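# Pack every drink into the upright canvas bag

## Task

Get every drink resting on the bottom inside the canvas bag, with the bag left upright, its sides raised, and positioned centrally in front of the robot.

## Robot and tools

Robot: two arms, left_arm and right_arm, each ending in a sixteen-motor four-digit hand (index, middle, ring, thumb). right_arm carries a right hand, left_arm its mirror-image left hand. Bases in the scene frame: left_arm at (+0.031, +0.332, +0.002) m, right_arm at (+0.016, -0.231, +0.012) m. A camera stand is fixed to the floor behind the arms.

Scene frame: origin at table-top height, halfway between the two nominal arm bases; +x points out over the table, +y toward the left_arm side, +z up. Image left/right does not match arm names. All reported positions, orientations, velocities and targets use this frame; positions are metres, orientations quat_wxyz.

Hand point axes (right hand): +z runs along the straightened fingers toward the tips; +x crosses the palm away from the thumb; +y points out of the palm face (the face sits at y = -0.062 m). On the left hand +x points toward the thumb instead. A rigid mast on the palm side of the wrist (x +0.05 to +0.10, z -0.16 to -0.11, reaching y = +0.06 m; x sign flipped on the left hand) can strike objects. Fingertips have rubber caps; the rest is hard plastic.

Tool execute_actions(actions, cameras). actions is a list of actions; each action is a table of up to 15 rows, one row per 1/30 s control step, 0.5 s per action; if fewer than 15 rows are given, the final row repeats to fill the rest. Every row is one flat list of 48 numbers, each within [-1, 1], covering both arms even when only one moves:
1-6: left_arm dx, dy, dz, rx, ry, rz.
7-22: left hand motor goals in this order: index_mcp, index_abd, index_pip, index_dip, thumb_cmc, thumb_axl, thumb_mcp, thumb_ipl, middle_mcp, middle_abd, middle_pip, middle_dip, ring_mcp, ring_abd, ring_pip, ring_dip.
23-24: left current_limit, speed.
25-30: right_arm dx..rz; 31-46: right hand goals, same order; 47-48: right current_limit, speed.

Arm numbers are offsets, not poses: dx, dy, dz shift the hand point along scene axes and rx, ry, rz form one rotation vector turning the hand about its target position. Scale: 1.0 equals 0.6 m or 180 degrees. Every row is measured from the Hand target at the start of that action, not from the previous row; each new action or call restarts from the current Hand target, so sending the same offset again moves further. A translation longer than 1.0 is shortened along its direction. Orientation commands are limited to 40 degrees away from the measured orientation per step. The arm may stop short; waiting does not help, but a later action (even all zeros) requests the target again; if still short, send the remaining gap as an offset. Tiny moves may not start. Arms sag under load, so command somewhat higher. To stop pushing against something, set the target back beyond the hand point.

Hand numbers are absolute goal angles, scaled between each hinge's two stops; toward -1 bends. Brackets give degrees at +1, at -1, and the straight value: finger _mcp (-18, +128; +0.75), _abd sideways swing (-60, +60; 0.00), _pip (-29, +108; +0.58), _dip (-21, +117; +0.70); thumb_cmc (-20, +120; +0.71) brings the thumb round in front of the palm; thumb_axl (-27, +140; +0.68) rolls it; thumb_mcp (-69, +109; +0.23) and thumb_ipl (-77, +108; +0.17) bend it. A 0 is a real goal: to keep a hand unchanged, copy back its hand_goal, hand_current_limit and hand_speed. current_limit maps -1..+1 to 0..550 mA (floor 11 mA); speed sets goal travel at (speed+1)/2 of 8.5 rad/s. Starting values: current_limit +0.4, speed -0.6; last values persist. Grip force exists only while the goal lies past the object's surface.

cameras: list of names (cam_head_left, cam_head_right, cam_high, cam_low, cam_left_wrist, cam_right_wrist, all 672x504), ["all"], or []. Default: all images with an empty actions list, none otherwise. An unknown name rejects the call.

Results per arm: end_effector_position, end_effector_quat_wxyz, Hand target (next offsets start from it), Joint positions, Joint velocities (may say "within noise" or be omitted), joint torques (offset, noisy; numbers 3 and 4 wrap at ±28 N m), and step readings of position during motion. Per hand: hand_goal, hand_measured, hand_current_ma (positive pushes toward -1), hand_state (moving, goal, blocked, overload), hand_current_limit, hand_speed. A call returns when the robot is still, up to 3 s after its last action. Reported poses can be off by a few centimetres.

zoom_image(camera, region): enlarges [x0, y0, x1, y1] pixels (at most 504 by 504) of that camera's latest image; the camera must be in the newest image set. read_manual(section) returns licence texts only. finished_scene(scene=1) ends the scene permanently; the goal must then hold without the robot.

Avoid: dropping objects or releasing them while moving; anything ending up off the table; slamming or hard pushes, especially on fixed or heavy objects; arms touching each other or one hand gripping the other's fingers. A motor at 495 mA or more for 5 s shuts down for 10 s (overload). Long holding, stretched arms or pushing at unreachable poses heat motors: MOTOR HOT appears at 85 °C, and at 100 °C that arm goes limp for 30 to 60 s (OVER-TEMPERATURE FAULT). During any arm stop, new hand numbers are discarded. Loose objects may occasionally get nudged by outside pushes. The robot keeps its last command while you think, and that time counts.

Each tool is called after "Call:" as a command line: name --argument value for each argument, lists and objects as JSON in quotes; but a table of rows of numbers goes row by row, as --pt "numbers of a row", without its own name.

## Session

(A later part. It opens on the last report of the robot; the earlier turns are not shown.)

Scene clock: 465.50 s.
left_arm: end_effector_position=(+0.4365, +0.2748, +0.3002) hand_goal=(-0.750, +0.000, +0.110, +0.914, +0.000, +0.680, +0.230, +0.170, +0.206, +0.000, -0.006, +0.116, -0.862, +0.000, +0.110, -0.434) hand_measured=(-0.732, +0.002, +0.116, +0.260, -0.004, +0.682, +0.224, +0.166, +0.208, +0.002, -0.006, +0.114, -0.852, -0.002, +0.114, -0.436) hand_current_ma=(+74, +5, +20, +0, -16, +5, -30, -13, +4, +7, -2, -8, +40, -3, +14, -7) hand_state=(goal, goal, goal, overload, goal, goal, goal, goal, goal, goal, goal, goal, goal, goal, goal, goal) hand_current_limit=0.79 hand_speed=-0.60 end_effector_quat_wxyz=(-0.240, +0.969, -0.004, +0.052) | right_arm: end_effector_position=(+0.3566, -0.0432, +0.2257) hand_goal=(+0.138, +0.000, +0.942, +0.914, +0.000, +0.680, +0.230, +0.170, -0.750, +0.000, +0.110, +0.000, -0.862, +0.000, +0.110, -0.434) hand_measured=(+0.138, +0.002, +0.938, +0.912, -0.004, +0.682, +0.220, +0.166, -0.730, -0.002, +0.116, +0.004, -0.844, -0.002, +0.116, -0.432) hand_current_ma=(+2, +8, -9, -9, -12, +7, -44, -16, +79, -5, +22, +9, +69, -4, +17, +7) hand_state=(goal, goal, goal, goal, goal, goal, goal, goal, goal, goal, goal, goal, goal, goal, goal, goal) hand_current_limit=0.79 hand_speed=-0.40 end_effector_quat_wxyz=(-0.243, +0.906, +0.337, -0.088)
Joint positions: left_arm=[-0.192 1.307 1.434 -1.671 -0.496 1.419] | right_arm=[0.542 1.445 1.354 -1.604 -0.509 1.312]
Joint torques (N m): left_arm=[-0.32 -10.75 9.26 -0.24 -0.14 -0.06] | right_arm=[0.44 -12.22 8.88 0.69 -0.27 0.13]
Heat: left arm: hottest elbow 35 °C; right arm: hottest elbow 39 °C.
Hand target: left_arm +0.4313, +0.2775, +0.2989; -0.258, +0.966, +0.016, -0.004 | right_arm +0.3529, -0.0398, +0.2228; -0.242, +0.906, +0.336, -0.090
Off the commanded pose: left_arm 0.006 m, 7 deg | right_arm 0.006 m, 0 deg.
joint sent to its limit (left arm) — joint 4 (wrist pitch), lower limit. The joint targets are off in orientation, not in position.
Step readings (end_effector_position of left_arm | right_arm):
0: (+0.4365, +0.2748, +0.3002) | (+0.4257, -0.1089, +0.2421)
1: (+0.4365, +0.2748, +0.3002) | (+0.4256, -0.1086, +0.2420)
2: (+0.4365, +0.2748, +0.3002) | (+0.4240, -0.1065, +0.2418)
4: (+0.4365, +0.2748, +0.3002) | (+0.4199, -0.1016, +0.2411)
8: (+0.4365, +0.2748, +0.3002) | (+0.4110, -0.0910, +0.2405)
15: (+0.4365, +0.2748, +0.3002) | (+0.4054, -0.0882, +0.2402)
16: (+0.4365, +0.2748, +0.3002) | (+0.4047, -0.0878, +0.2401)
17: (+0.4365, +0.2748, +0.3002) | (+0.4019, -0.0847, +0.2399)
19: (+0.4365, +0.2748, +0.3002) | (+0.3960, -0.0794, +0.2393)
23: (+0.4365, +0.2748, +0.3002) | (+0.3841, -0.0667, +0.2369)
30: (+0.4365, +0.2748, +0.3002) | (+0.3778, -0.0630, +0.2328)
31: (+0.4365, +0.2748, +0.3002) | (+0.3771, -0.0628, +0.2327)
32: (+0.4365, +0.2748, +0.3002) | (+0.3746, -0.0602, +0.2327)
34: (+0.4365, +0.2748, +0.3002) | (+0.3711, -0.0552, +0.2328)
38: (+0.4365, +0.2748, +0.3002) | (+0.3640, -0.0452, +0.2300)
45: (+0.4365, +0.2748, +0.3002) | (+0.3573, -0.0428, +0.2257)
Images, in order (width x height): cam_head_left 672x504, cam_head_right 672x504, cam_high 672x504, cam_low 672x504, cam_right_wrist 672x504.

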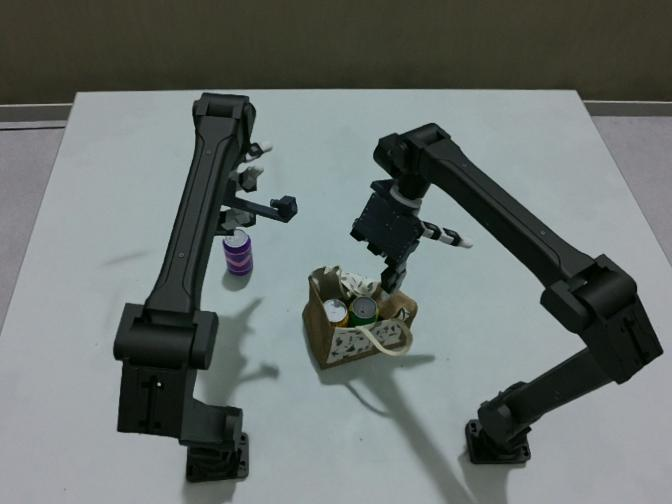

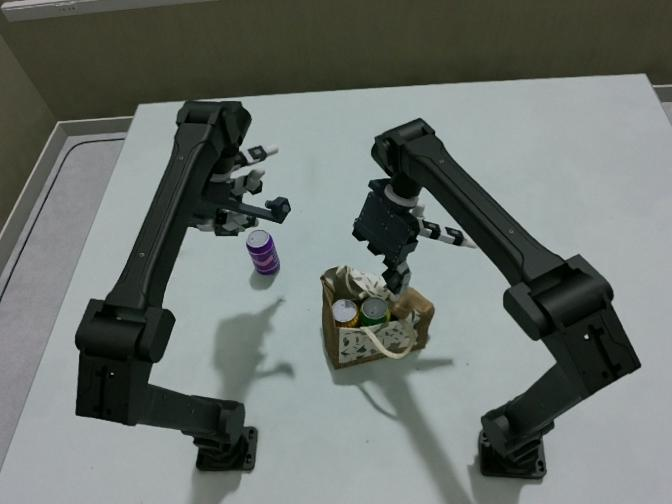

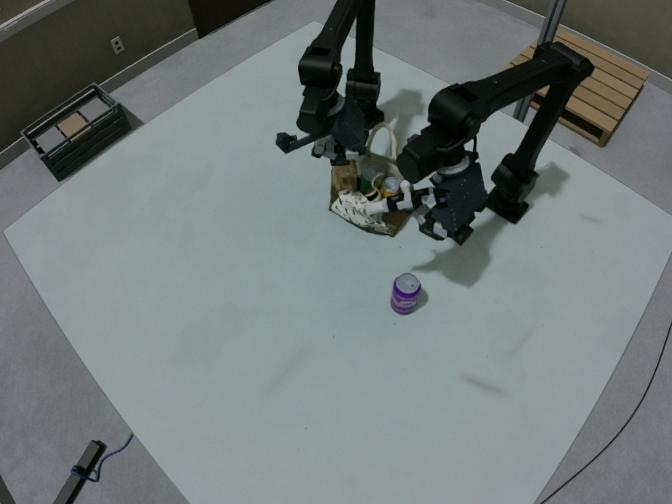

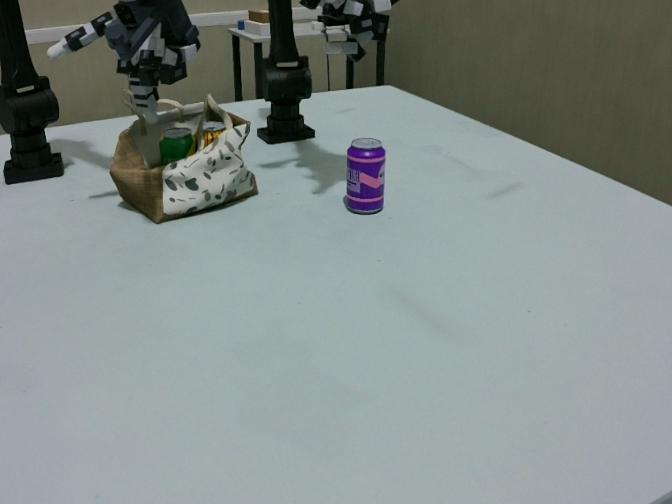

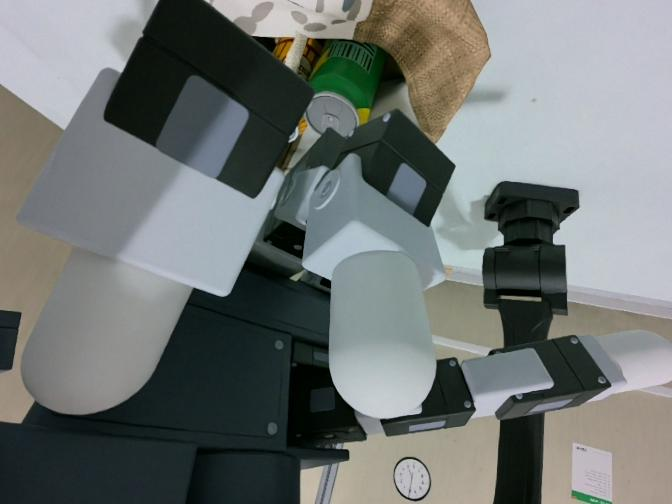

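Call:
execute_actions --actions '[[[0,0,0,0,0,0,-0.75,0,0.11,0.913,0,0.68,0.23,0.17,0.205,0,-0.007,0.116,-0.863,0,0.11,-0.435,0.79,-0.6,-0.015,-0.0075,-0.04,0,0,0,0.137,0,0.942,0.913,0,0.68,0.23,0.17,-0.75,0,0.11,0.0,-0.863,0,0.11,-0.435,0.79,-0.4]],[[0,0,0,0,0,0,-0.75,0,0.11,0.913,0,0.68,0.23,0.17,0.205,0,-0.007,0.116,-0.863,0,0.11,-0.435,0.79,-0.6,0,0,-0.056,0,0,0,0.137,0,0.942,0.913,0,0.68,0.23,0.17,-0.75,0,0.11,0.0,-0.863,0,0.11,-0.435,0.79,-0.4]]]' --cameras '["cam_head_left","cam_head_right","cam_high","cam_low","cam_right_wrist"]'

Call:
zoom_image --camera "cam_low" --region '[90, 70, 270, 235]'

Call:
zoom_image --camera "cam_head_right" --region '[310, 250, 450, 375]'

Call:
zoom_image --camera "cam_head_left" --region '[290, 250, 430, 375]'

Scene clock: 467.30 s.
left_arm: end_effector_position=(+0.4365, +0.2748, +0.3002) hand_goal=(-0.750, +0.000, +0.110, +0.914, +0.000, +0.680, +0.230, +0.170, +0.206, +0.000, -0.006, +0.116, -0.862, +0.000, +0.110, -0.434) hand_measured=(-0.732, +0.002, +0.116, +0.260, -0.004, +0.682, +0.224, +0.166, +0.208, +0.002, -0.006, +0.114, -0.852, -0.002, +0.114, -0.436) hand_current_ma=(+74, +5, +20, +0, -16, +5, -30, -13, +4, +7, -2, -8, +40, -3, +14, -7) hand_state=(goal, goal, goal, overload, goal, goal, goal, goal, goal, goal, goal, goal, goal, goal, goal, goal) hand_current_limit=0.79 hand_speed=-0.60 end_effector_quat_wxyz=(-0.240, +0.969, -0.004, +0.052) | right_arm: end_effector_position=(+0.3465, -0.0482, +0.1707) hand_goal=(+0.138, +0.000, +0.942, +0.914, +0.000, +0.680, +0.230, +0.170, -0.750, +0.000, +0.110, +0.000, -0.862, +0.000, +0.110, -0.434) hand_measured=(+0.138, +0.002, +0.938, +0.912, -0.004, +0.682, +0.220, +0.166, -0.730, -0.002, +0.116, +0.004, -0.844, -0.002, +0.116, -0.432) hand_current_ma=(+2, +7, -9, -9, -12, +7, -42, -16, +77, -5, +22, +9, +68, -4, +17, +7) hand_state=(goal, goal, goal, goal, goal, goal, goal, goal, goal, goal, goal, goal, goal, goal, goal, goal) hand_current_limit=0.79 hand_speed=-0.40 end_effector_quat_wxyz=(-0.243, +0.906, +0.336, -0.084)
Joint positions: left_arm=[-0.192 1.307 1.434 -1.671 -0.496 1.419] | right_arm=[0.542 1.435 1.198 -1.449 -0.509 1.315]
Joint torques (N m): left_arm=[-0.32 -10.7 9.28 -0.23 -0.14 -0.06] | right_arm=[1.08 -10.05 9.05 0.79 -0.24 0.16]
Heat: left arm: hottest elbow 35 °C; right arm: hottest elbow 39 °C.
Hand target: left_arm +0.4313, +0.2775, +0.2989; -0.258, +0.966, +0.016, -0.004 | right_arm +0.3439, -0.0443, +0.1651; -0.242, +0.906, +0.336, -0.091
Off the commanded pose: left_arm 0.006 m, 7 deg | right_arm 0.007 m, 1 deg.
joint sent to its limit (left arm) — joint 4 (wrist pitch), lower limit. The joint targets are off in orientation, not in position.
Step readings (end_effector_position of left_arm | right_arm):
0: (+0.4365, +0.2748, +0.3002) | (+0.3566, -0.0432, +0.2258)
1: (+0.4365, +0.2748, +0.3002) | (+0.3564, -0.0433, +0.2252)
2: (+0.4365, +0.2748, +0.3002) | (+0.3566, -0.0432, +0.2234)
4: (+0.4365, +0.2748, +0.3002) | (+0.3546, -0.0443, +0.2164)
8: (+0.4365, +0.2748, +0.3002) | (+0.3469, -0.0484, +0.2009)
15: (+0.4365, +0.2748, +0.3002) | (+0.3469, -0.0480, +0.1972)
16: (+0.4365, +0.2748, +0.3002) | (+0.3472, -0.0479, +0.1969)
17: (+0.4365, +0.2748, +0.3002) | (+0.3481, -0.0474, +0.1953)
19: (+0.4365, +0.2748, +0.3002) | (+0.3490, -0.0469, +0.1886)
23: (+0.4365, +0.2748, +0.3002) | (+0.3451, -0.0490, +0.1744)
30: (+0.4365, +0.2748, +0.3002) | (+0.3461, -0.0485, +0.1708)
Images, in order (width x height): cam_head_left 672x504, cam_head_right 672x504, cam_high 672x504, cam_low 672x504, cam_right_wrist 672x504.

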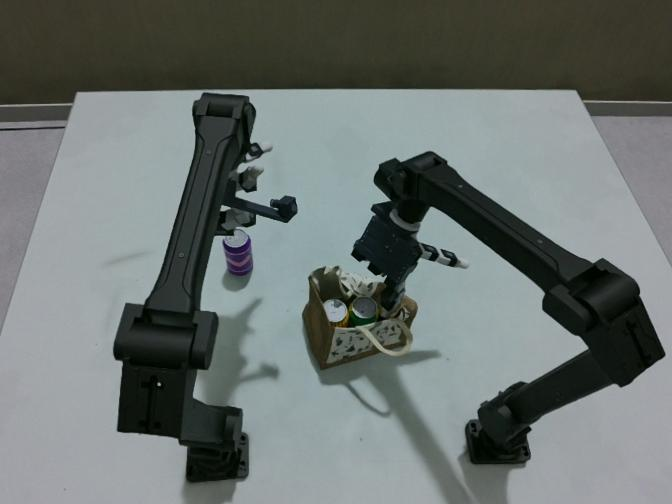

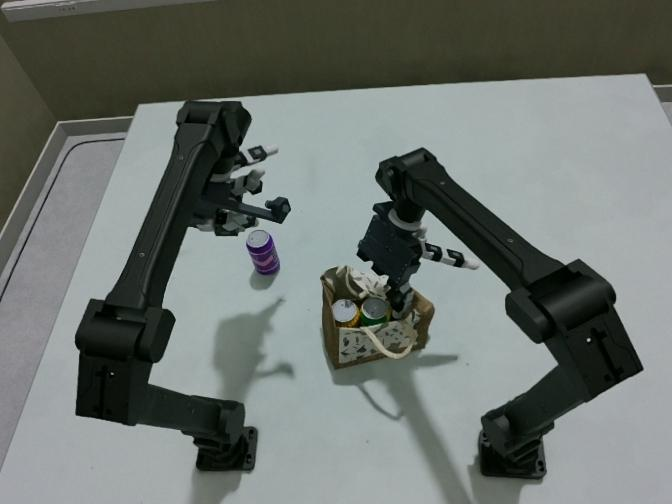

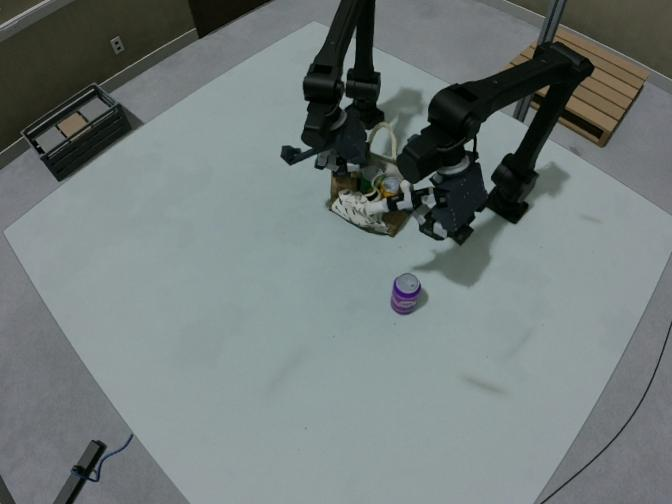

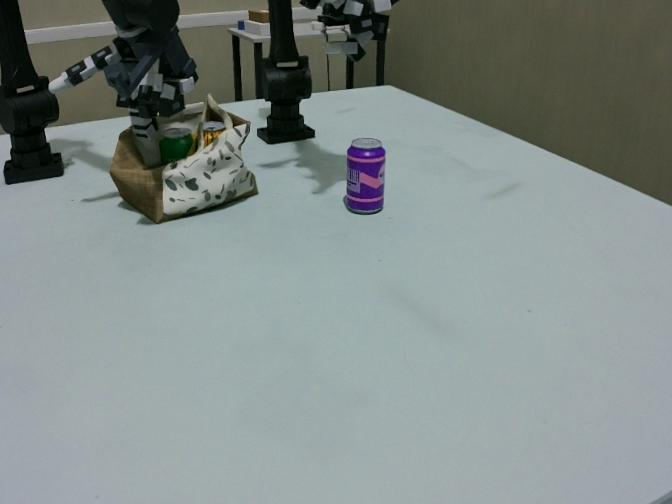

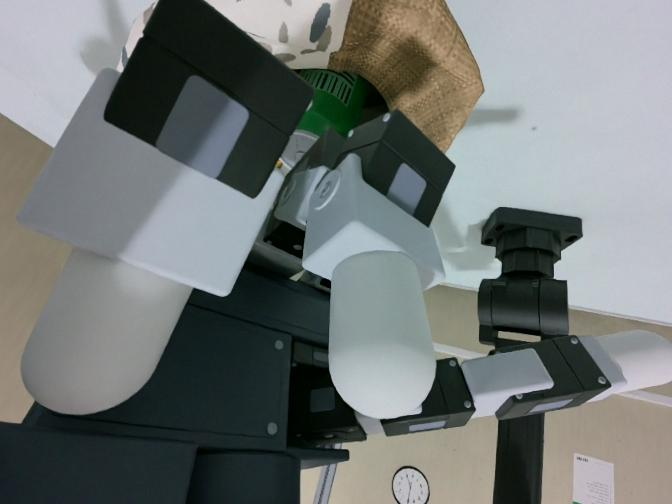

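Scaled by 2.800.

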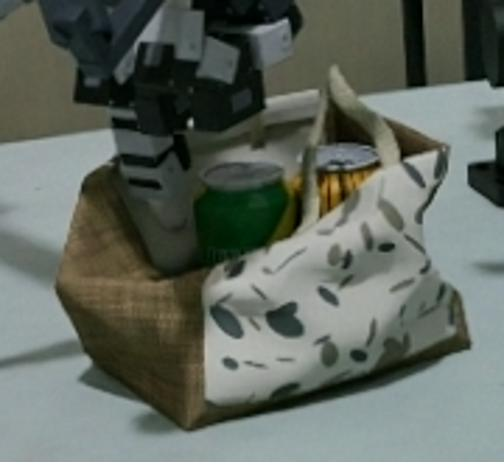

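Scaled by 3.600.

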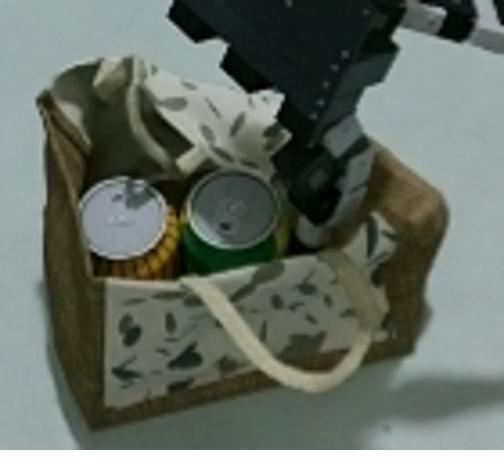

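Scaled by 3.600.

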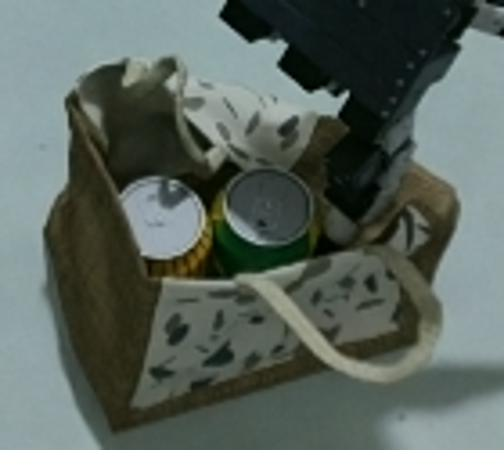

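Call:
execute_actions --actions '[[[0,0,0,0,0,0,-0.75,0,0.11,0.913,0,0.68,0.23,0.17,0.205,0,-0.007,0.116,-0.863,0,0.11,-0.435,0.79,-0.6,-0.003,0.007,-0.04,0,0,0,0.137,0,0.942,0.913,0,0.68,0.23,0.17,-0.75,0,0.11,0.0,-0.863,0,0.11,-0.435,0.79,-0.4]],[[0,0,0,0,0,0,-0.75,0,0.11,0.913,0,0.68,0.23,0.17,0.205,0,-0.007,0.116,-0.863,0,0.11,-0.435,0.79,-0.6,0,0,-0.04,0,0,0,0.137,0,0.942,0.913,0,0.68,0.23,0.17,-0.75,0,0.11,0.0,-0.863,0,0.11,-0.435,0.79,-0.4]],[[0,0,0,0,0,0,-0.75,0,0.11,0.913,0,0.68,0.23,0.17,0.205,0,-0.007,0.116,-0.863,0,0.11,-0.435,0.79,-0.6,0,0,-0.035,0,0,0,0.137,0,0.942,0.913,0,0.68,0.23,0.17,-0.75,0,0.11,0.0,-0.863,0,0.11,-0.435,0.79,-0.4]]]' --cameras '["cam_head_left","cam_head_right","cam_low","cam_right_wrist"]'

Call:
zoom_image --camera "cam_low" --region '[90, 70, 270, 235]'

Call:
zoom_image --camera "cam_head_right" --region '[310, 250, 450, 375]'

Call:
zoom_image --camera "cam_head_left" --region '[290, 250, 430, 375]'

Scene clock: 469.50 s.
left_arm: end_effector_position=(+0.4365, +0.2748, +0.3002) hand_goal=(-0.750, +0.000, +0.110, +0.914, +0.000, +0.680, +0.230, +0.170, +0.206, +0.000, -0.006, +0.116, -0.862, +0.000, +0.110, -0.434) hand_measured=(-0.732, +0.002, +0.116, +0.260, -0.004, +0.682, +0.224, +0.166, +0.208, +0.002, -0.006, +0.114, -0.852, -0.002, +0.114, -0.436) hand_current_ma=(+74, +5, +20, +0, -16, +5, -30, -13, +4, +7, -2, -8, +40, -3, +14, -7) hand_state=(goal, goal, goal, overload, goal, goal, goal, goal, goal, goal, goal, goal, goal, goal, goal, goal) hand_current_limit=0.79 hand_speed=-0.60 end_effector_quat_wxyz=(-0.240, +0.969, -0.004, +0.052) | right_arm: end_effector_position=(+0.3472, -0.0456, +0.1079) hand_goal=(+0.138, +0.000, +0.942, +0.914, +0.000, +0.680, +0.230, +0.170, -0.750, +0.000, +0.110, +0.000, -0.862, +0.000, +0.110, -0.434) hand_measured=(+0.126, +0.000, +0.940, +0.912, -0.004, +0.682, +0.222, +0.166, -0.730, -0.002, +0.116, +0.004, -0.844, -0.002, +0.116, -0.432) hand_current_ma=(-47, -1, -4, -4, -12, +7, -41, -15, +77, -5, +22, +9, +68, -4, +17, +7) hand_state=(goal, goal, goal, goal, goal, goal, goal, goal, goal, goal, goal, goal, goal, goal, goal, goal) hand_current_limit=0.79 hand_speed=-0.40 end_effector_quat_wxyz=(-0.242, +0.907, +0.335, -0.080)
Joint positions: left_arm=[-0.192 1.307 1.434 -1.671 -0.496 1.419] | right_arm=[0.549 1.486 1.08 -1.266 -0.507 1.329]
Joint torques (N m): left_arm=[-0.26 -10.75 9.28 -0.24 -0.14 -0.06] | right_arm=[1.61 -10.34 7.82 1.06 -0.47 0.15]
Heat: left arm: hottest elbow 35 °C; right arm: hottest elbow 39 °C.
Hand target: left_arm +0.4313, +0.2775, +0.2989; -0.258, +0.966, +0.016, -0.004 | right_arm +0.3421, -0.0402, +0.0961; -0.242, +0.906, +0.336, -0.091
Off the commanded pose: left_arm 0.006 m, 7 deg | right_arm 0.014 m, 1 deg.
joint sent to its limit (left arm) — joint 4 (wrist pitch), lower limit. The joint targets are off in orientation, not in position.
Step readings (end_effector_position of left_arm | right_arm):
0: (+0.4365, +0.2748, +0.3002) | (+0.3465, -0.0482, +0.1707)
1: (+0.4365, +0.2748, +0.3002) | (+0.3465, -0.0482, +0.1705)
2: (+0.4365, +0.2748, +0.3002) | (+0.3471, -0.0474, +0.1693)
4: (+0.4365, +0.2748, +0.3002) | (+0.3481, -0.0464, +0.1649)
8: (+0.4365, +0.2748, +0.3002) | (+0.3458, -0.0466, +0.1530)
15: (+0.4365, +0.2748, +0.3002) | (+0.3453, -0.0461, +0.1475)
16: (+0.4365, +0.2748, +0.3002) | (+0.3454, -0.0460, +0.1473)
17: (+0.4365, +0.2748, +0.3002) | (+0.3458, -0.0458, +0.1461)
19: (+0.4365, +0.2748, +0.3002) | (+0.3462, -0.0459, +0.1423)
23: (+0.4365, +0.2748, +0.3002) | (+0.3454, -0.0465, +0.1311)
30: (+0.4365, +0.2748, +0.3002) | (+0.3461, -0.0462, +0.1243)
31: (+0.4365, +0.2748, +0.3002) | (+0.3463, -0.0461, +0.1242)
32: (+0.4365, +0.2748, +0.3002) | (+0.3467, -0.0458, +0.1232)
34: (+0.4365, +0.2748, +0.3002) | (+0.3470, -0.0456, +0.1199)
38: (+0.4365, +0.2748, +0.3002) | (+0.3461, -0.0462, +0.1112)
45: (+0.4365, +0.2748, +0.3002) | (+0.3472, -0.0456, +0.1079)
Images, in order (width x height): cam_head_left 672x504, cam_head_right 672x504, cam_low 672x504, cam_right_wrist 672x504.

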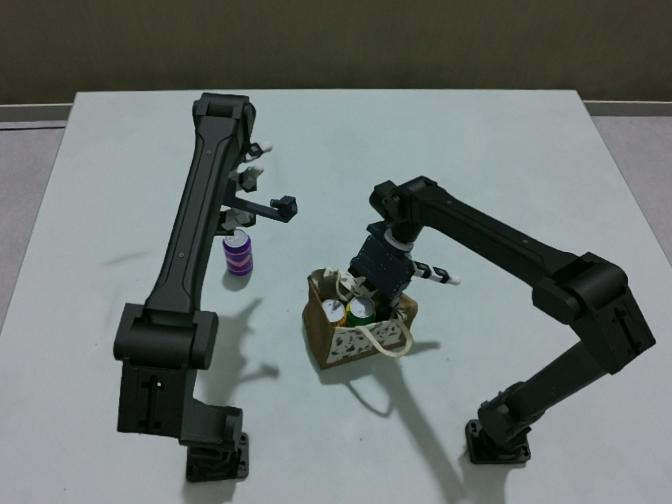

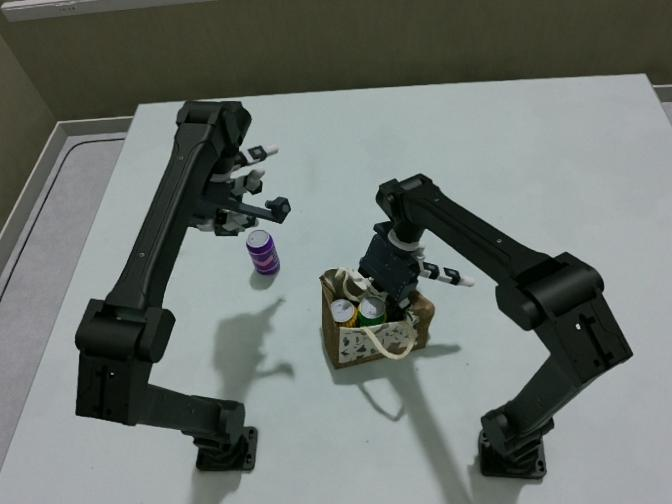

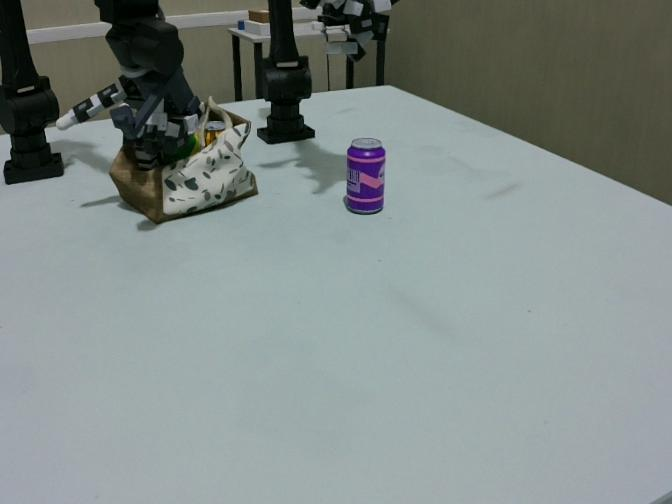

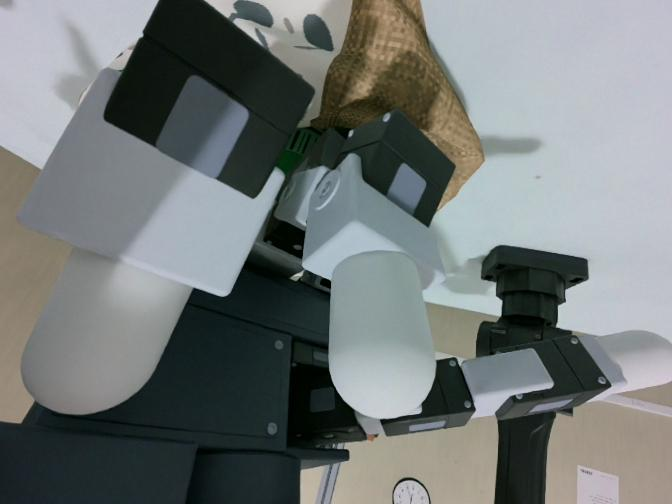

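Scaled by 2.800.

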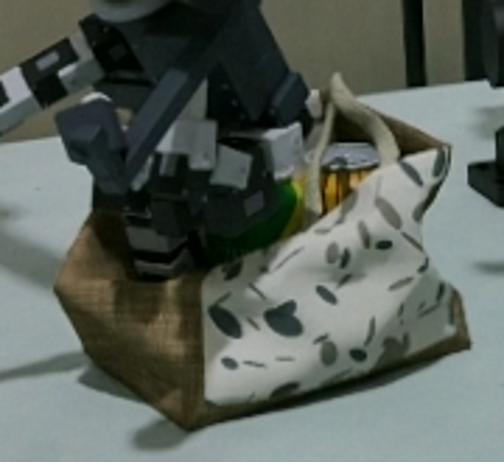

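Scaled by 3.600.

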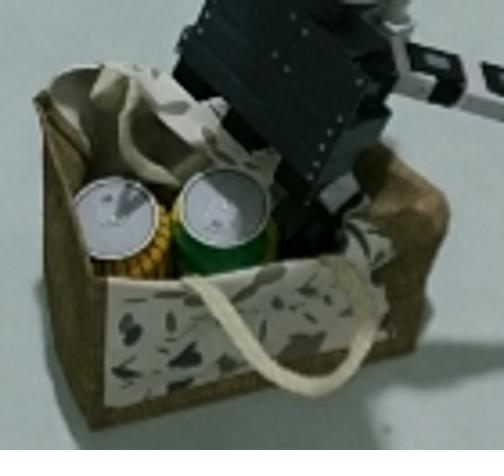

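Scaled by 3.600.

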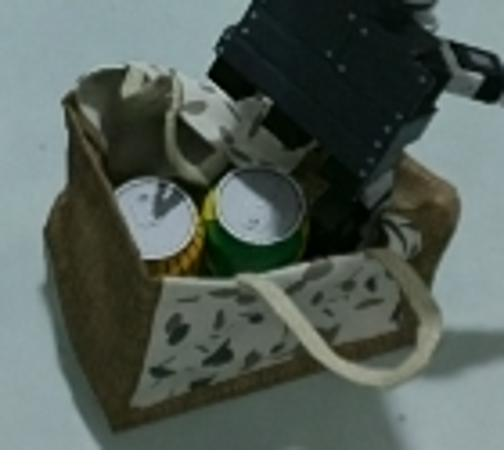

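Call:
execute_actions --actions '[[[0,0,0,0,0,0,-0.75,0,0.11,0.913,0,0.68,0.23,0.17,0.205,0,-0.007,0.116,-0.863,0,0.11,-0.435,0.79,-0.6,0,0,0,0,0,0,0.137,0,0.58,0.5,0,0.68,0.23,0.17,-0.75,0,0.11,0.0,-0.863,0,0.11,-0.435,0.79,-0.6]],[[0,0,0,0,0,0,-0.75,0,0.11,0.913,0,0.68,0.23,0.17,0.205,0,-0.007,0.116,-0.863,0,0.11,-0.435,0.79,-0.6,0,0,0,0,0,0,0.137,0,0.285,0.25,0,0.68,0.23,0.17,-0.75,0,0.11,0.0,-0.863,0,0.11,-0.435,0.79,-0.6]]]' --cameras '["cam_head_left","cam_head_right","cam_low","cam_right_wrist"]'

Call:
zoom_image --camera "cam_low" --region '[90, 70, 270, 235]'

Call:
zoom_image --camera "cam_head_right" --region '[310, 250, 450, 375]'

Scene clock: 471.17 s.
left_arm: end_effector_position=(+0.4365, +0.2748, +0.3002) hand_goal=(-0.750, +0.000, +0.110, +0.914, +0.000, +0.680, +0.230, +0.170, +0.206, +0.000, -0.006, +0.116, -0.862, +0.000, +0.110, -0.434) hand_measured=(-0.732, +0.002, +0.116, +0.260, -0.004, +0.682, +0.224, +0.166, +0.208, +0.002, -0.006, +0.114, -0.852, -0.002, +0.114, -0.436) hand_current_ma=(+74, +5, +20, +0, -16, +5, -30, -13, +4, +7, -2, -8, +40, -3, +14, -7) hand_state=(goal, goal, goal, overload, goal, goal, goal, goal, goal, goal, goal, goal, goal, goal, goal, goal) hand_current_limit=0.79 hand_speed=-0.60 end_effector_quat_wxyz=(-0.240, +0.969, -0.004, +0.052) | right_arm: end_effector_position=(+0.3408, -0.0387, +0.1005) hand_goal=(+0.138, +0.000, +0.286, +0.250, +0.000, +0.680, +0.230, +0.170, -0.750, +0.000, +0.110, +0.000, -0.862, +0.000, +0.110, -0.434) hand_measured=(+0.208, -0.010, +0.364, +0.272, -0.004, +0.682, +0.222, +0.166, -0.742, -0.002, +0.116, +0.004, -0.844, -0.002, +0.116, -0.432) hand_current_ma=(+319, -31, +332, +84, -12, +7, -41, -15, +26, -5, +22, +9, +68, -4, +17, +7) hand_state=(blocked, goal, blocked, blocked, goal, goal, goal, goal, goal, goal, goal, goal, goal, goal, goal, goal) hand_current_limit=0.79 hand_speed=-0.60 end_effector_quat_wxyz=(-0.248, +0.904, +0.337, -0.089)
Joint positions: left_arm=[-0.192 1.307 1.434 -1.671 -0.496 1.419] | right_arm=[0.565 1.498 1.071 -1.256 -0.523 1.335]
Joint torques (N m): left_arm=[-0.38 -10.75 9.26 -0.21 -0.14 -0.07] | right_arm=[0.32 -10.4 8.64 0.58 0.26 0.09]
Heat: left arm: hottest elbow 35 °C; right arm: hottest elbow 39 °C.
Hand target: left_arm +0.4313, +0.2775, +0.2989; -0.258, +0.966, +0.016, -0.004 | right_arm +0.3421, -0.0401, +0.0961; -0.242, +0.906, +0.336, -0.091
Off the commanded pose: left_arm 0.006 m, 7 deg | right_arm 0.005 m, 1 deg.
joint sent to its limit (left arm) — joint 4 (wrist pitch), lower limit. The joint targets are off in orientation, not in position.
Step readings (end_effector_position of left_arm | right_arm):
0: (+0.4365, +0.2748, +0.3002) | (+0.3471, -0.0456, +0.1079)
1: (+0.4365, +0.2748, +0.3002) | (+0.3471, -0.0456, +0.1079)
2: (+0.4365, +0.2748, +0.3002) | (+0.3472, -0.0455, +0.1079)
4: (+0.4365, +0.2748, +0.3002) | (+0.3471, -0.0450, +0.1076)
8: (+0.4365, +0.2748, +0.3002) | (+0.3445, -0.0429, +0.1046)
15: (+0.4365, +0.2748, +0.3002) | (+0.3408, -0.0388, +0.1008)
16: (+0.4365, +0.2748, +0.3002) | (+0.3408, -0.0388, +0.1008)
17: (+0.4365, +0.2748, +0.3002) | (+0.3408, -0.0388, +0.1008)
19: (+0.4365, +0.2748, +0.3002) | (+0.3407, -0.0387, +0.1007)
23: (+0.4365, +0.2748, +0.3002) | (+0.3411, -0.0386, +0.1006)
30: (+0.4365, +0.2748, +0.3002) | (+0.3410, -0.0386, +0.1005)
Images, in order (width x height): cam_head_left 672x504, cam_head_right 672x504, cam_low 672x504, cam_right_wrist 672x504.

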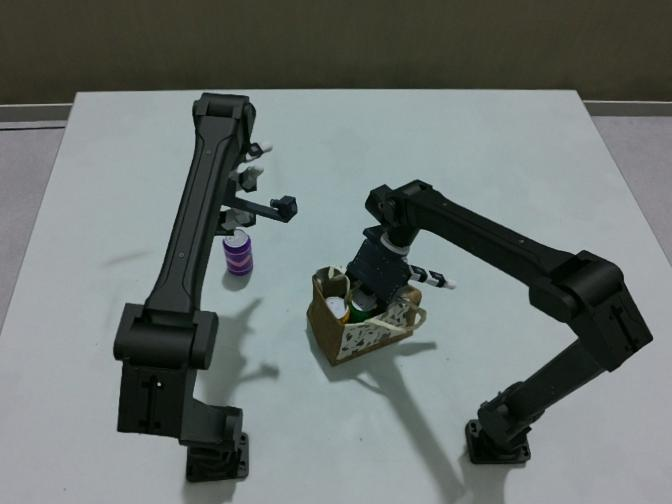

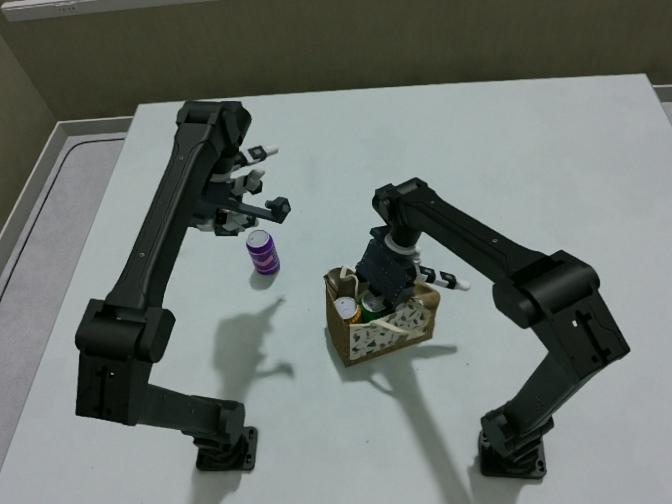

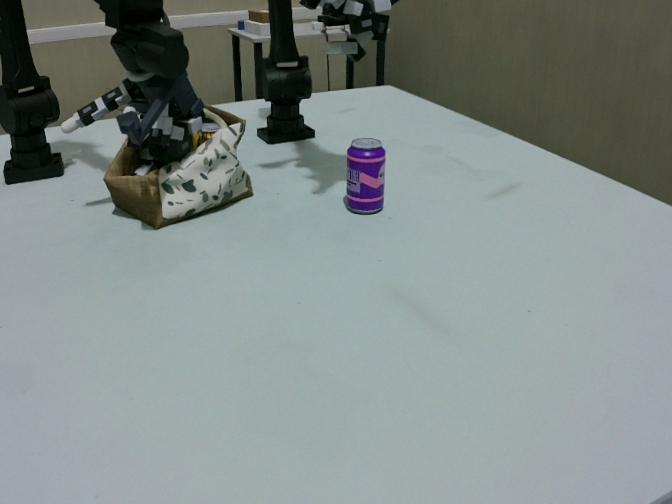

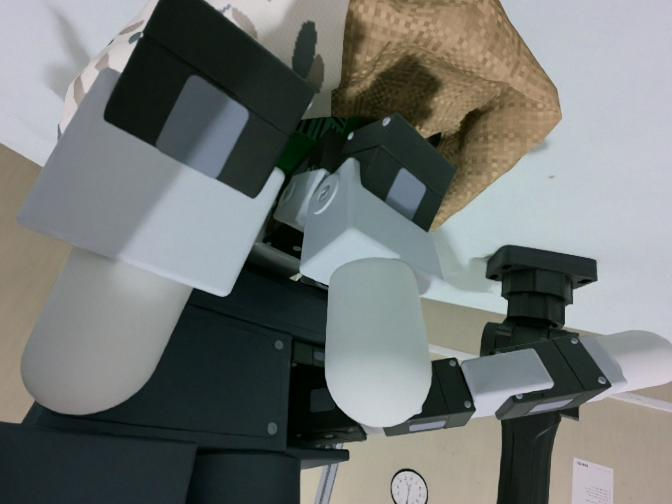

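Scaled by 2.800.

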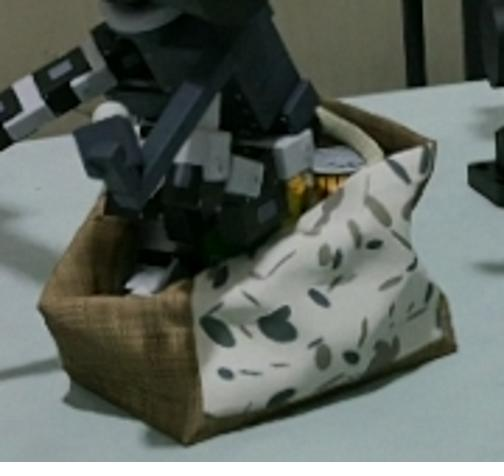

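Scaled by 3.600.

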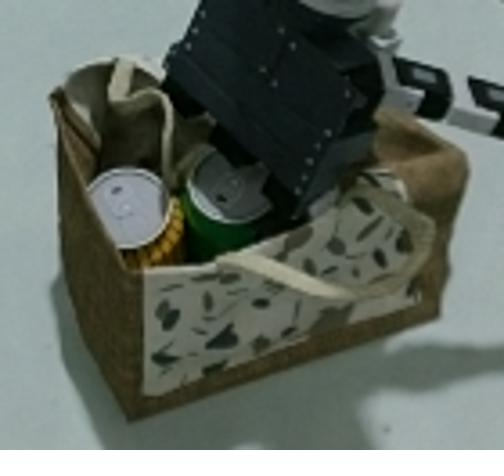

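Call:
execute_actions --actions '[[[0,0,0,0,0,0,-0.75,0,0.11,0.913,0,0.68,0.23,0.17,0.205,0,-0.007,0.116,-0.863,0,0.11,-0.435,0.79,-0.6,-0.01,0.02,0.05,0,0,0,0.137,0,0.1,-0.1,0,0.68,0.23,0.17,-0.75,0,0.11,0.0,-0.863,0,0.11,-0.435,0.79,-0.6]],[[0,0,0,0,0,0,-0.75,0,0.11,0.913,0,0.68,0.23,0.17,0.205,0,-0.007,0.116,-0.863,0,0.11,-0.435,0.79,-0.6,-0.01,0.02,0.04,0,0,0,0.137,0,-0.15,-0.1,0,0.68,0.23,0.17,-0.75,0,0.11,0.0,-0.863,0,0.11,-0.435,0.79,-0.6]]]' --cameras '["cam_head_left","cam_head_right","cam_high","cam_low","cam_right_wrist"]'

Call:
zoom_image --camera "cam_low" --region '[90, 70, 270, 235]'

Call:
zoom_image --camera "cam_head_right" --region '[310, 250, 450, 375]'

Scene clock: 472.83 s.
left_arm: end_effector_position=(+0.4365, +0.2748, +0.3002) hand_goal=(-0.750, +0.000, +0.110, +0.914, +0.000, +0.680, +0.230, +0.170, +0.206, +0.000, -0.006, +0.116, -0.862, +0.000, +0.110, -0.434) hand_measured=(-0.732, +0.002, +0.116, +0.260, -0.004, +0.682, +0.224, +0.166, +0.208, +0.002, -0.006, +0.114, -0.852, -0.002, +0.114, -0.436) hand_current_ma=(+74, +5, +20, +0, -16, +5, -30, -13, +4, +7, -2, -8, +40, -3, +14, -7) hand_state=(goal, goal, goal, overload, goal, goal, goal, goal, goal, goal, goal, goal, goal, goal, goal, goal) hand_current_limit=0.79 hand_speed=-0.60 end_effector_quat_wxyz=(-0.240, +0.969, -0.004, +0.052) | right_arm: end_effector_position=(+0.3187, -0.0267, +0.1217) hand_goal=(+0.138, +0.000, -0.150, -0.100, +0.000, +0.680, +0.230, +0.170, -0.750, +0.000, +0.110, +0.000, -0.862, +0.000, +0.110, -0.434) hand_measured=(+0.222, -0.024, +0.254, -0.050, -0.004, +0.682, +0.222, +0.166, -0.750, -0.002, +0.116, +0.004, -0.844, -0.002, +0.116, -0.432) hand_current_ma=(+389, -77, +492, +208, -12, +7, -41, -15, +0, -5, +22, +9, +68, -4, +17, +7) hand_state=(blocked, blocked, blocked, blocked, goal, goal, goal, goal, goal, goal, goal, goal, goal, goal, goal, goal) hand_current_limit=0.79 hand_speed=-0.60 end_effector_quat_wxyz=(-0.242, +0.904, +0.336, -0.112)
Joint positions: left_arm=[-0.192 1.307 1.434 -1.671 -0.496 1.419] | right_arm=[0.621 1.472 1.098 -1.33 -0.524 1.388]
Joint torques (N m): left_arm=[-0.32 -10.7 9.26 -0.21 -0.14 -0.06] | right_arm=[1.14 -12.86 13.96 -0.5 -0.01 0.33]
Heat: left arm: hottest elbow 35 °C; right arm: hottest elbow 39 °C.
Hand target: left_arm +0.4313, +0.2775, +0.2989; -0.258, +0.966, +0.016, -0.004 | right_arm +0.3302, -0.0161, +0.1501; -0.242, +0.906, +0.336, -0.091
Off the commanded pose: left_arm 0.006 m, 7 deg | right_arm 0.032 m, 2 deg.
joint sent to its limit (left arm) — joint 4 (wrist pitch), lower limit. The joint targets are off in orientation, not in position.
Step readings (end_effector_position of left_arm | right_arm):
0: (+0.4365, +0.2748, +0.3002) | (+0.3408, -0.0387, +0.1005)
1: (+0.4365, +0.2748, +0.3002) | (+0.3408, -0.0388, +0.1005)
2: (+0.4365, +0.2748, +0.3002) | (+0.3399, -0.0389, +0.1006)
4: (+0.4365, +0.2748, +0.3002) | (+0.3363, -0.0384, +0.1010)
8: (+0.4365, +0.2748, +0.3002) | (+0.3311, -0.0361, +0.1024)
15: (+0.4365, +0.2748, +0.3002) | (+0.3287, -0.0357, +0.1035)
16: (+0.4365, +0.2748, +0.3002) | (+0.3285, -0.0357, +0.1035)
17: (+0.4365, +0.2748, +0.3002) | (+0.3279, -0.0357, +0.1042)
19: (+0.4365, +0.2748, +0.3002) | (+0.3250, -0.0350, +0.1072)
23: (+0.4365, +0.2748, +0.3002) | (+0.3206, -0.0303, +0.1163)
30: (+0.4365, +0.2748, +0.3002) | (+0.3188, -0.0267, +0.1217)
Images, in order (width x height): cam_head_left 672x504, cam_head_right 672x504, cam_high 672x504, cam_low 672x504, cam_right_wrist 672x504.

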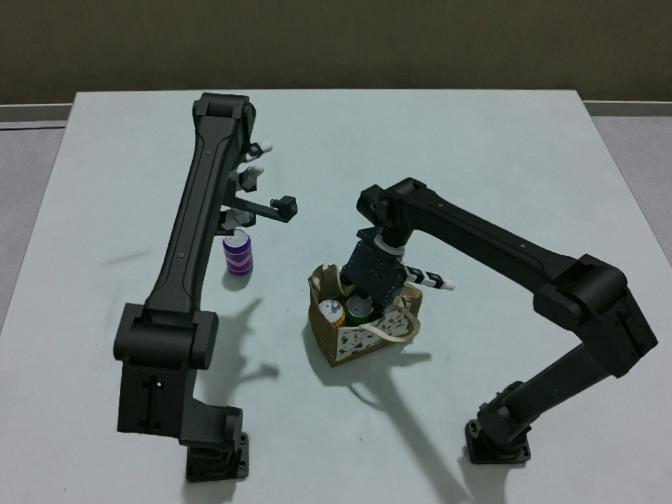

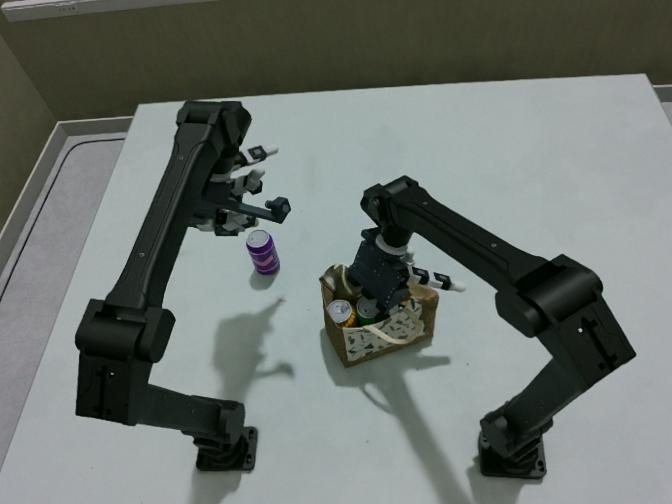

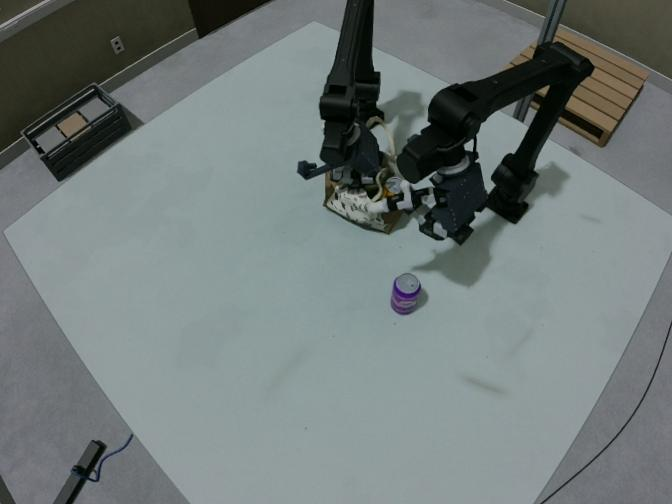

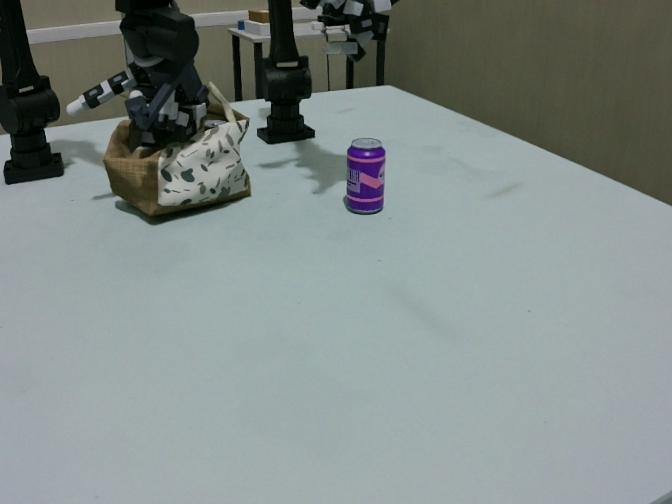

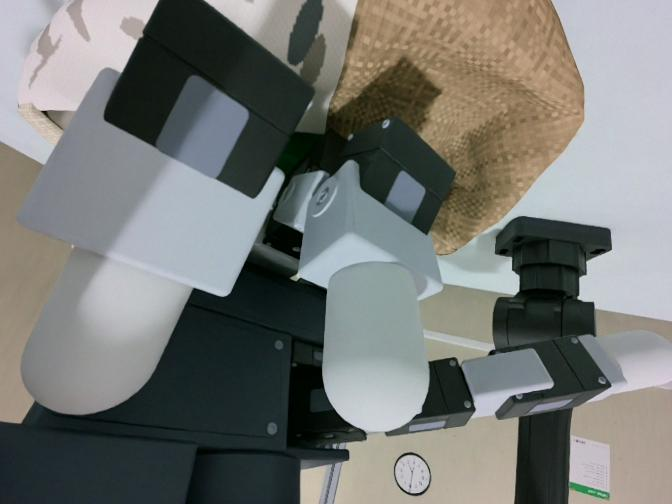

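Scaled by 2.800.

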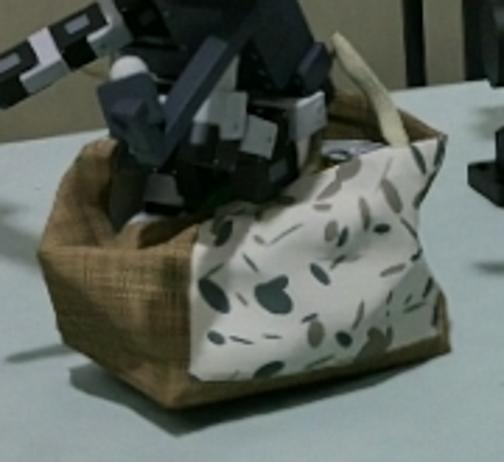

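Scaled by 3.600.

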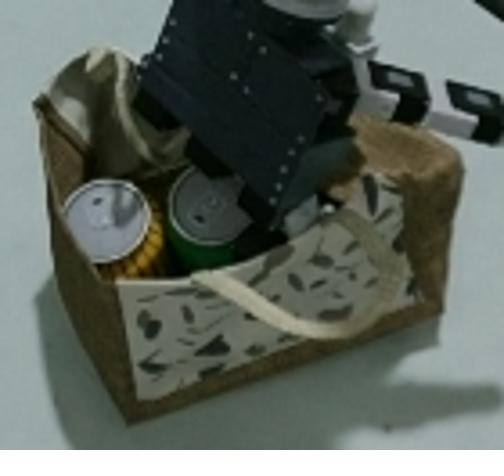

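Call:
execute_actions --actions '[[[0,0,0,0,0,0,-0.75,0,0.11,0.913,0,0.68,0.23,0.17,0.205,0,-0.007,0.116,-0.863,0,0.11,-0.435,0.79,-0.6,0,0,0,0,0,0,0.137,0,0.1,0.0,0,0.68,0.23,0.17,-0.75,0,0.11,0.0,-0.863,0,0.11,-0.435,0.79,-0.6]]]' --cameras '["cam_head_left","cam_low","cam_high","cam_right_wrist"]'

Scene clock: 475.97 s.
left_arm: end_effector_position=(+0.4365, +0.2748, +0.3002) hand_goal=(-0.750, +0.000, +0.110, +0.914, +0.000, +0.680, +0.230, +0.170, +0.206, +0.000, -0.006, +0.116, -0.862, +0.000, +0.110, -0.434) hand_measured=(-0.732, +0.002, +0.116, +0.260, -0.004, +0.682, +0.224, +0.166, +0.208, +0.002, -0.006, +0.114, -0.852, -0.002, +0.114, -0.436) hand_current_ma=(+74, +5, +20, +0, -16, +5, -30, -13, +4, +7, -2, -8, +40, -3, +14, -7) hand_state=(goal, goal, goal, overload, goal, goal, goal, goal, goal, goal, goal, goal, goal, goal, goal, goal) hand_current_limit=0.79 hand_speed=-0.60 end_effector_quat_wxyz=(-0.240, +0.969, -0.004, +0.052) | right_arm: end_effector_position=(+0.3184, -0.0270, +0.1218) hand_goal=(+0.138, +0.000, +0.100, +0.000, +0.000, +0.680, +0.230, +0.170, -0.750, +0.000, +0.110, +0.000, -0.862, +0.000, +0.110, -0.434) hand_measured=(+0.222, -0.024, +0.220, +0.022, -0.004, +0.682, +0.222, +0.166, -0.750, -0.002, +0.116, +0.004, -0.844, -0.002, +0.116, -0.432) hand_current_ma=(+389, -77, +492, +83, -12, +7, -41, -15, +0, -5, +22, +9, +68, -4, +17, +7) hand_state=(blocked, blocked, blocked, blocked, goal, goal, goal, goal, goal, goal, goal, goal, goal, goal, goal, goal) hand_current_limit=0.79 hand_speed=-0.60 end_effector_quat_wxyz=(-0.241, +0.904, +0.335, -0.113)
Joint positions: left_arm=[-0.192 1.307 1.434 -1.671 -0.496 1.419] | right_arm=[0.621 1.472 1.098 -1.331 -0.524 1.389]
Joint torques (N m): left_arm=[-0.32 -10.7 9.26 -0.25 -0.14 -0.06] | right_arm=[0.85 -13.22 14.01 -0.55 0 0.33]
Heat: left arm: hottest elbow 35 °C; right arm: hottest elbow 38 °C.
Hand target: left_arm +0.4313, +0.2775, +0.2989; -0.258, +0.966, +0.016, -0.004 | right_arm +0.3302, -0.0162, +0.1501; -0.242, +0.906, +0.336, -0.091
Off the commanded pose: left_arm 0.006 m, 7 deg | right_arm 0.033 m, 3 deg.
joint sent to its limit (left arm) — joint 4 (wrist pitch), lower limit. The joint targets are off in orientation, not in position.
Step readings (end_effector_position of left_arm | right_arm):
0: (+0.4365, +0.2748, +0.3002) | (+0.3187, -0.0267, +0.1217)
1: (+0.4365, +0.2748, +0.3002) | (+0.3187, -0.0267, +0.1217)
2: (+0.4365, +0.2748, +0.3002) | (+0.3187, -0.0267, +0.1217)
4: (+0.4365, +0.2748, +0.3002) | (+0.3186, -0.0268, +0.1217)
8: (+0.4365, +0.2748, +0.3002) | (+0.3184, -0.0270, +0.1218)
15: (+0.4365, +0.2748, +0.3002) | (+0.3184, -0.0270, +0.1218)
Images, in order (width x height): cam_head_left 672x504, cam_high 672x504, cam_low 672x504, cam_right_wrist 672x504.

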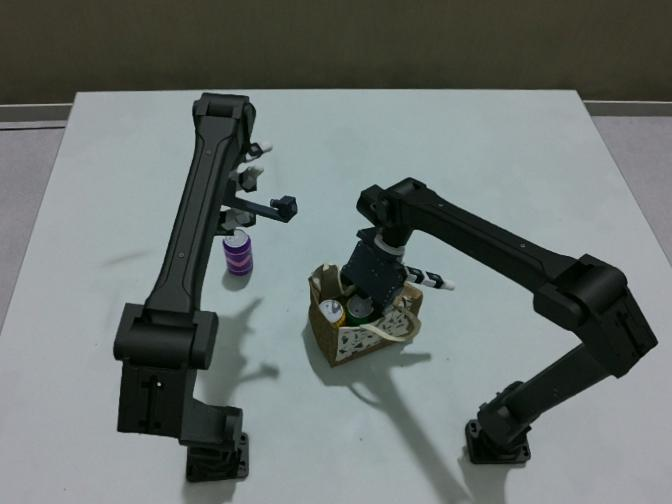

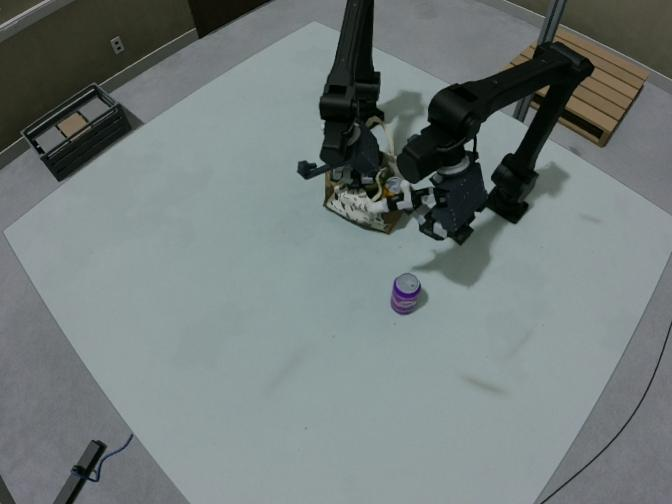

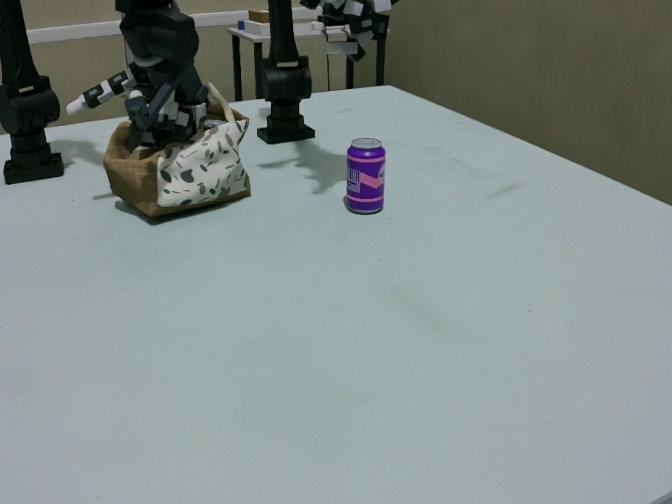

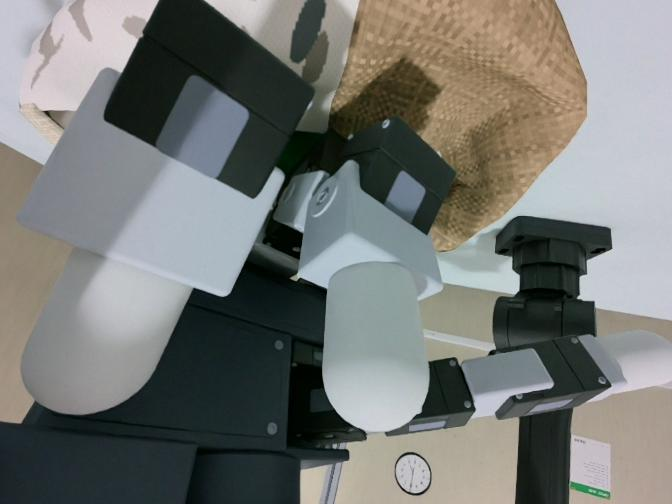

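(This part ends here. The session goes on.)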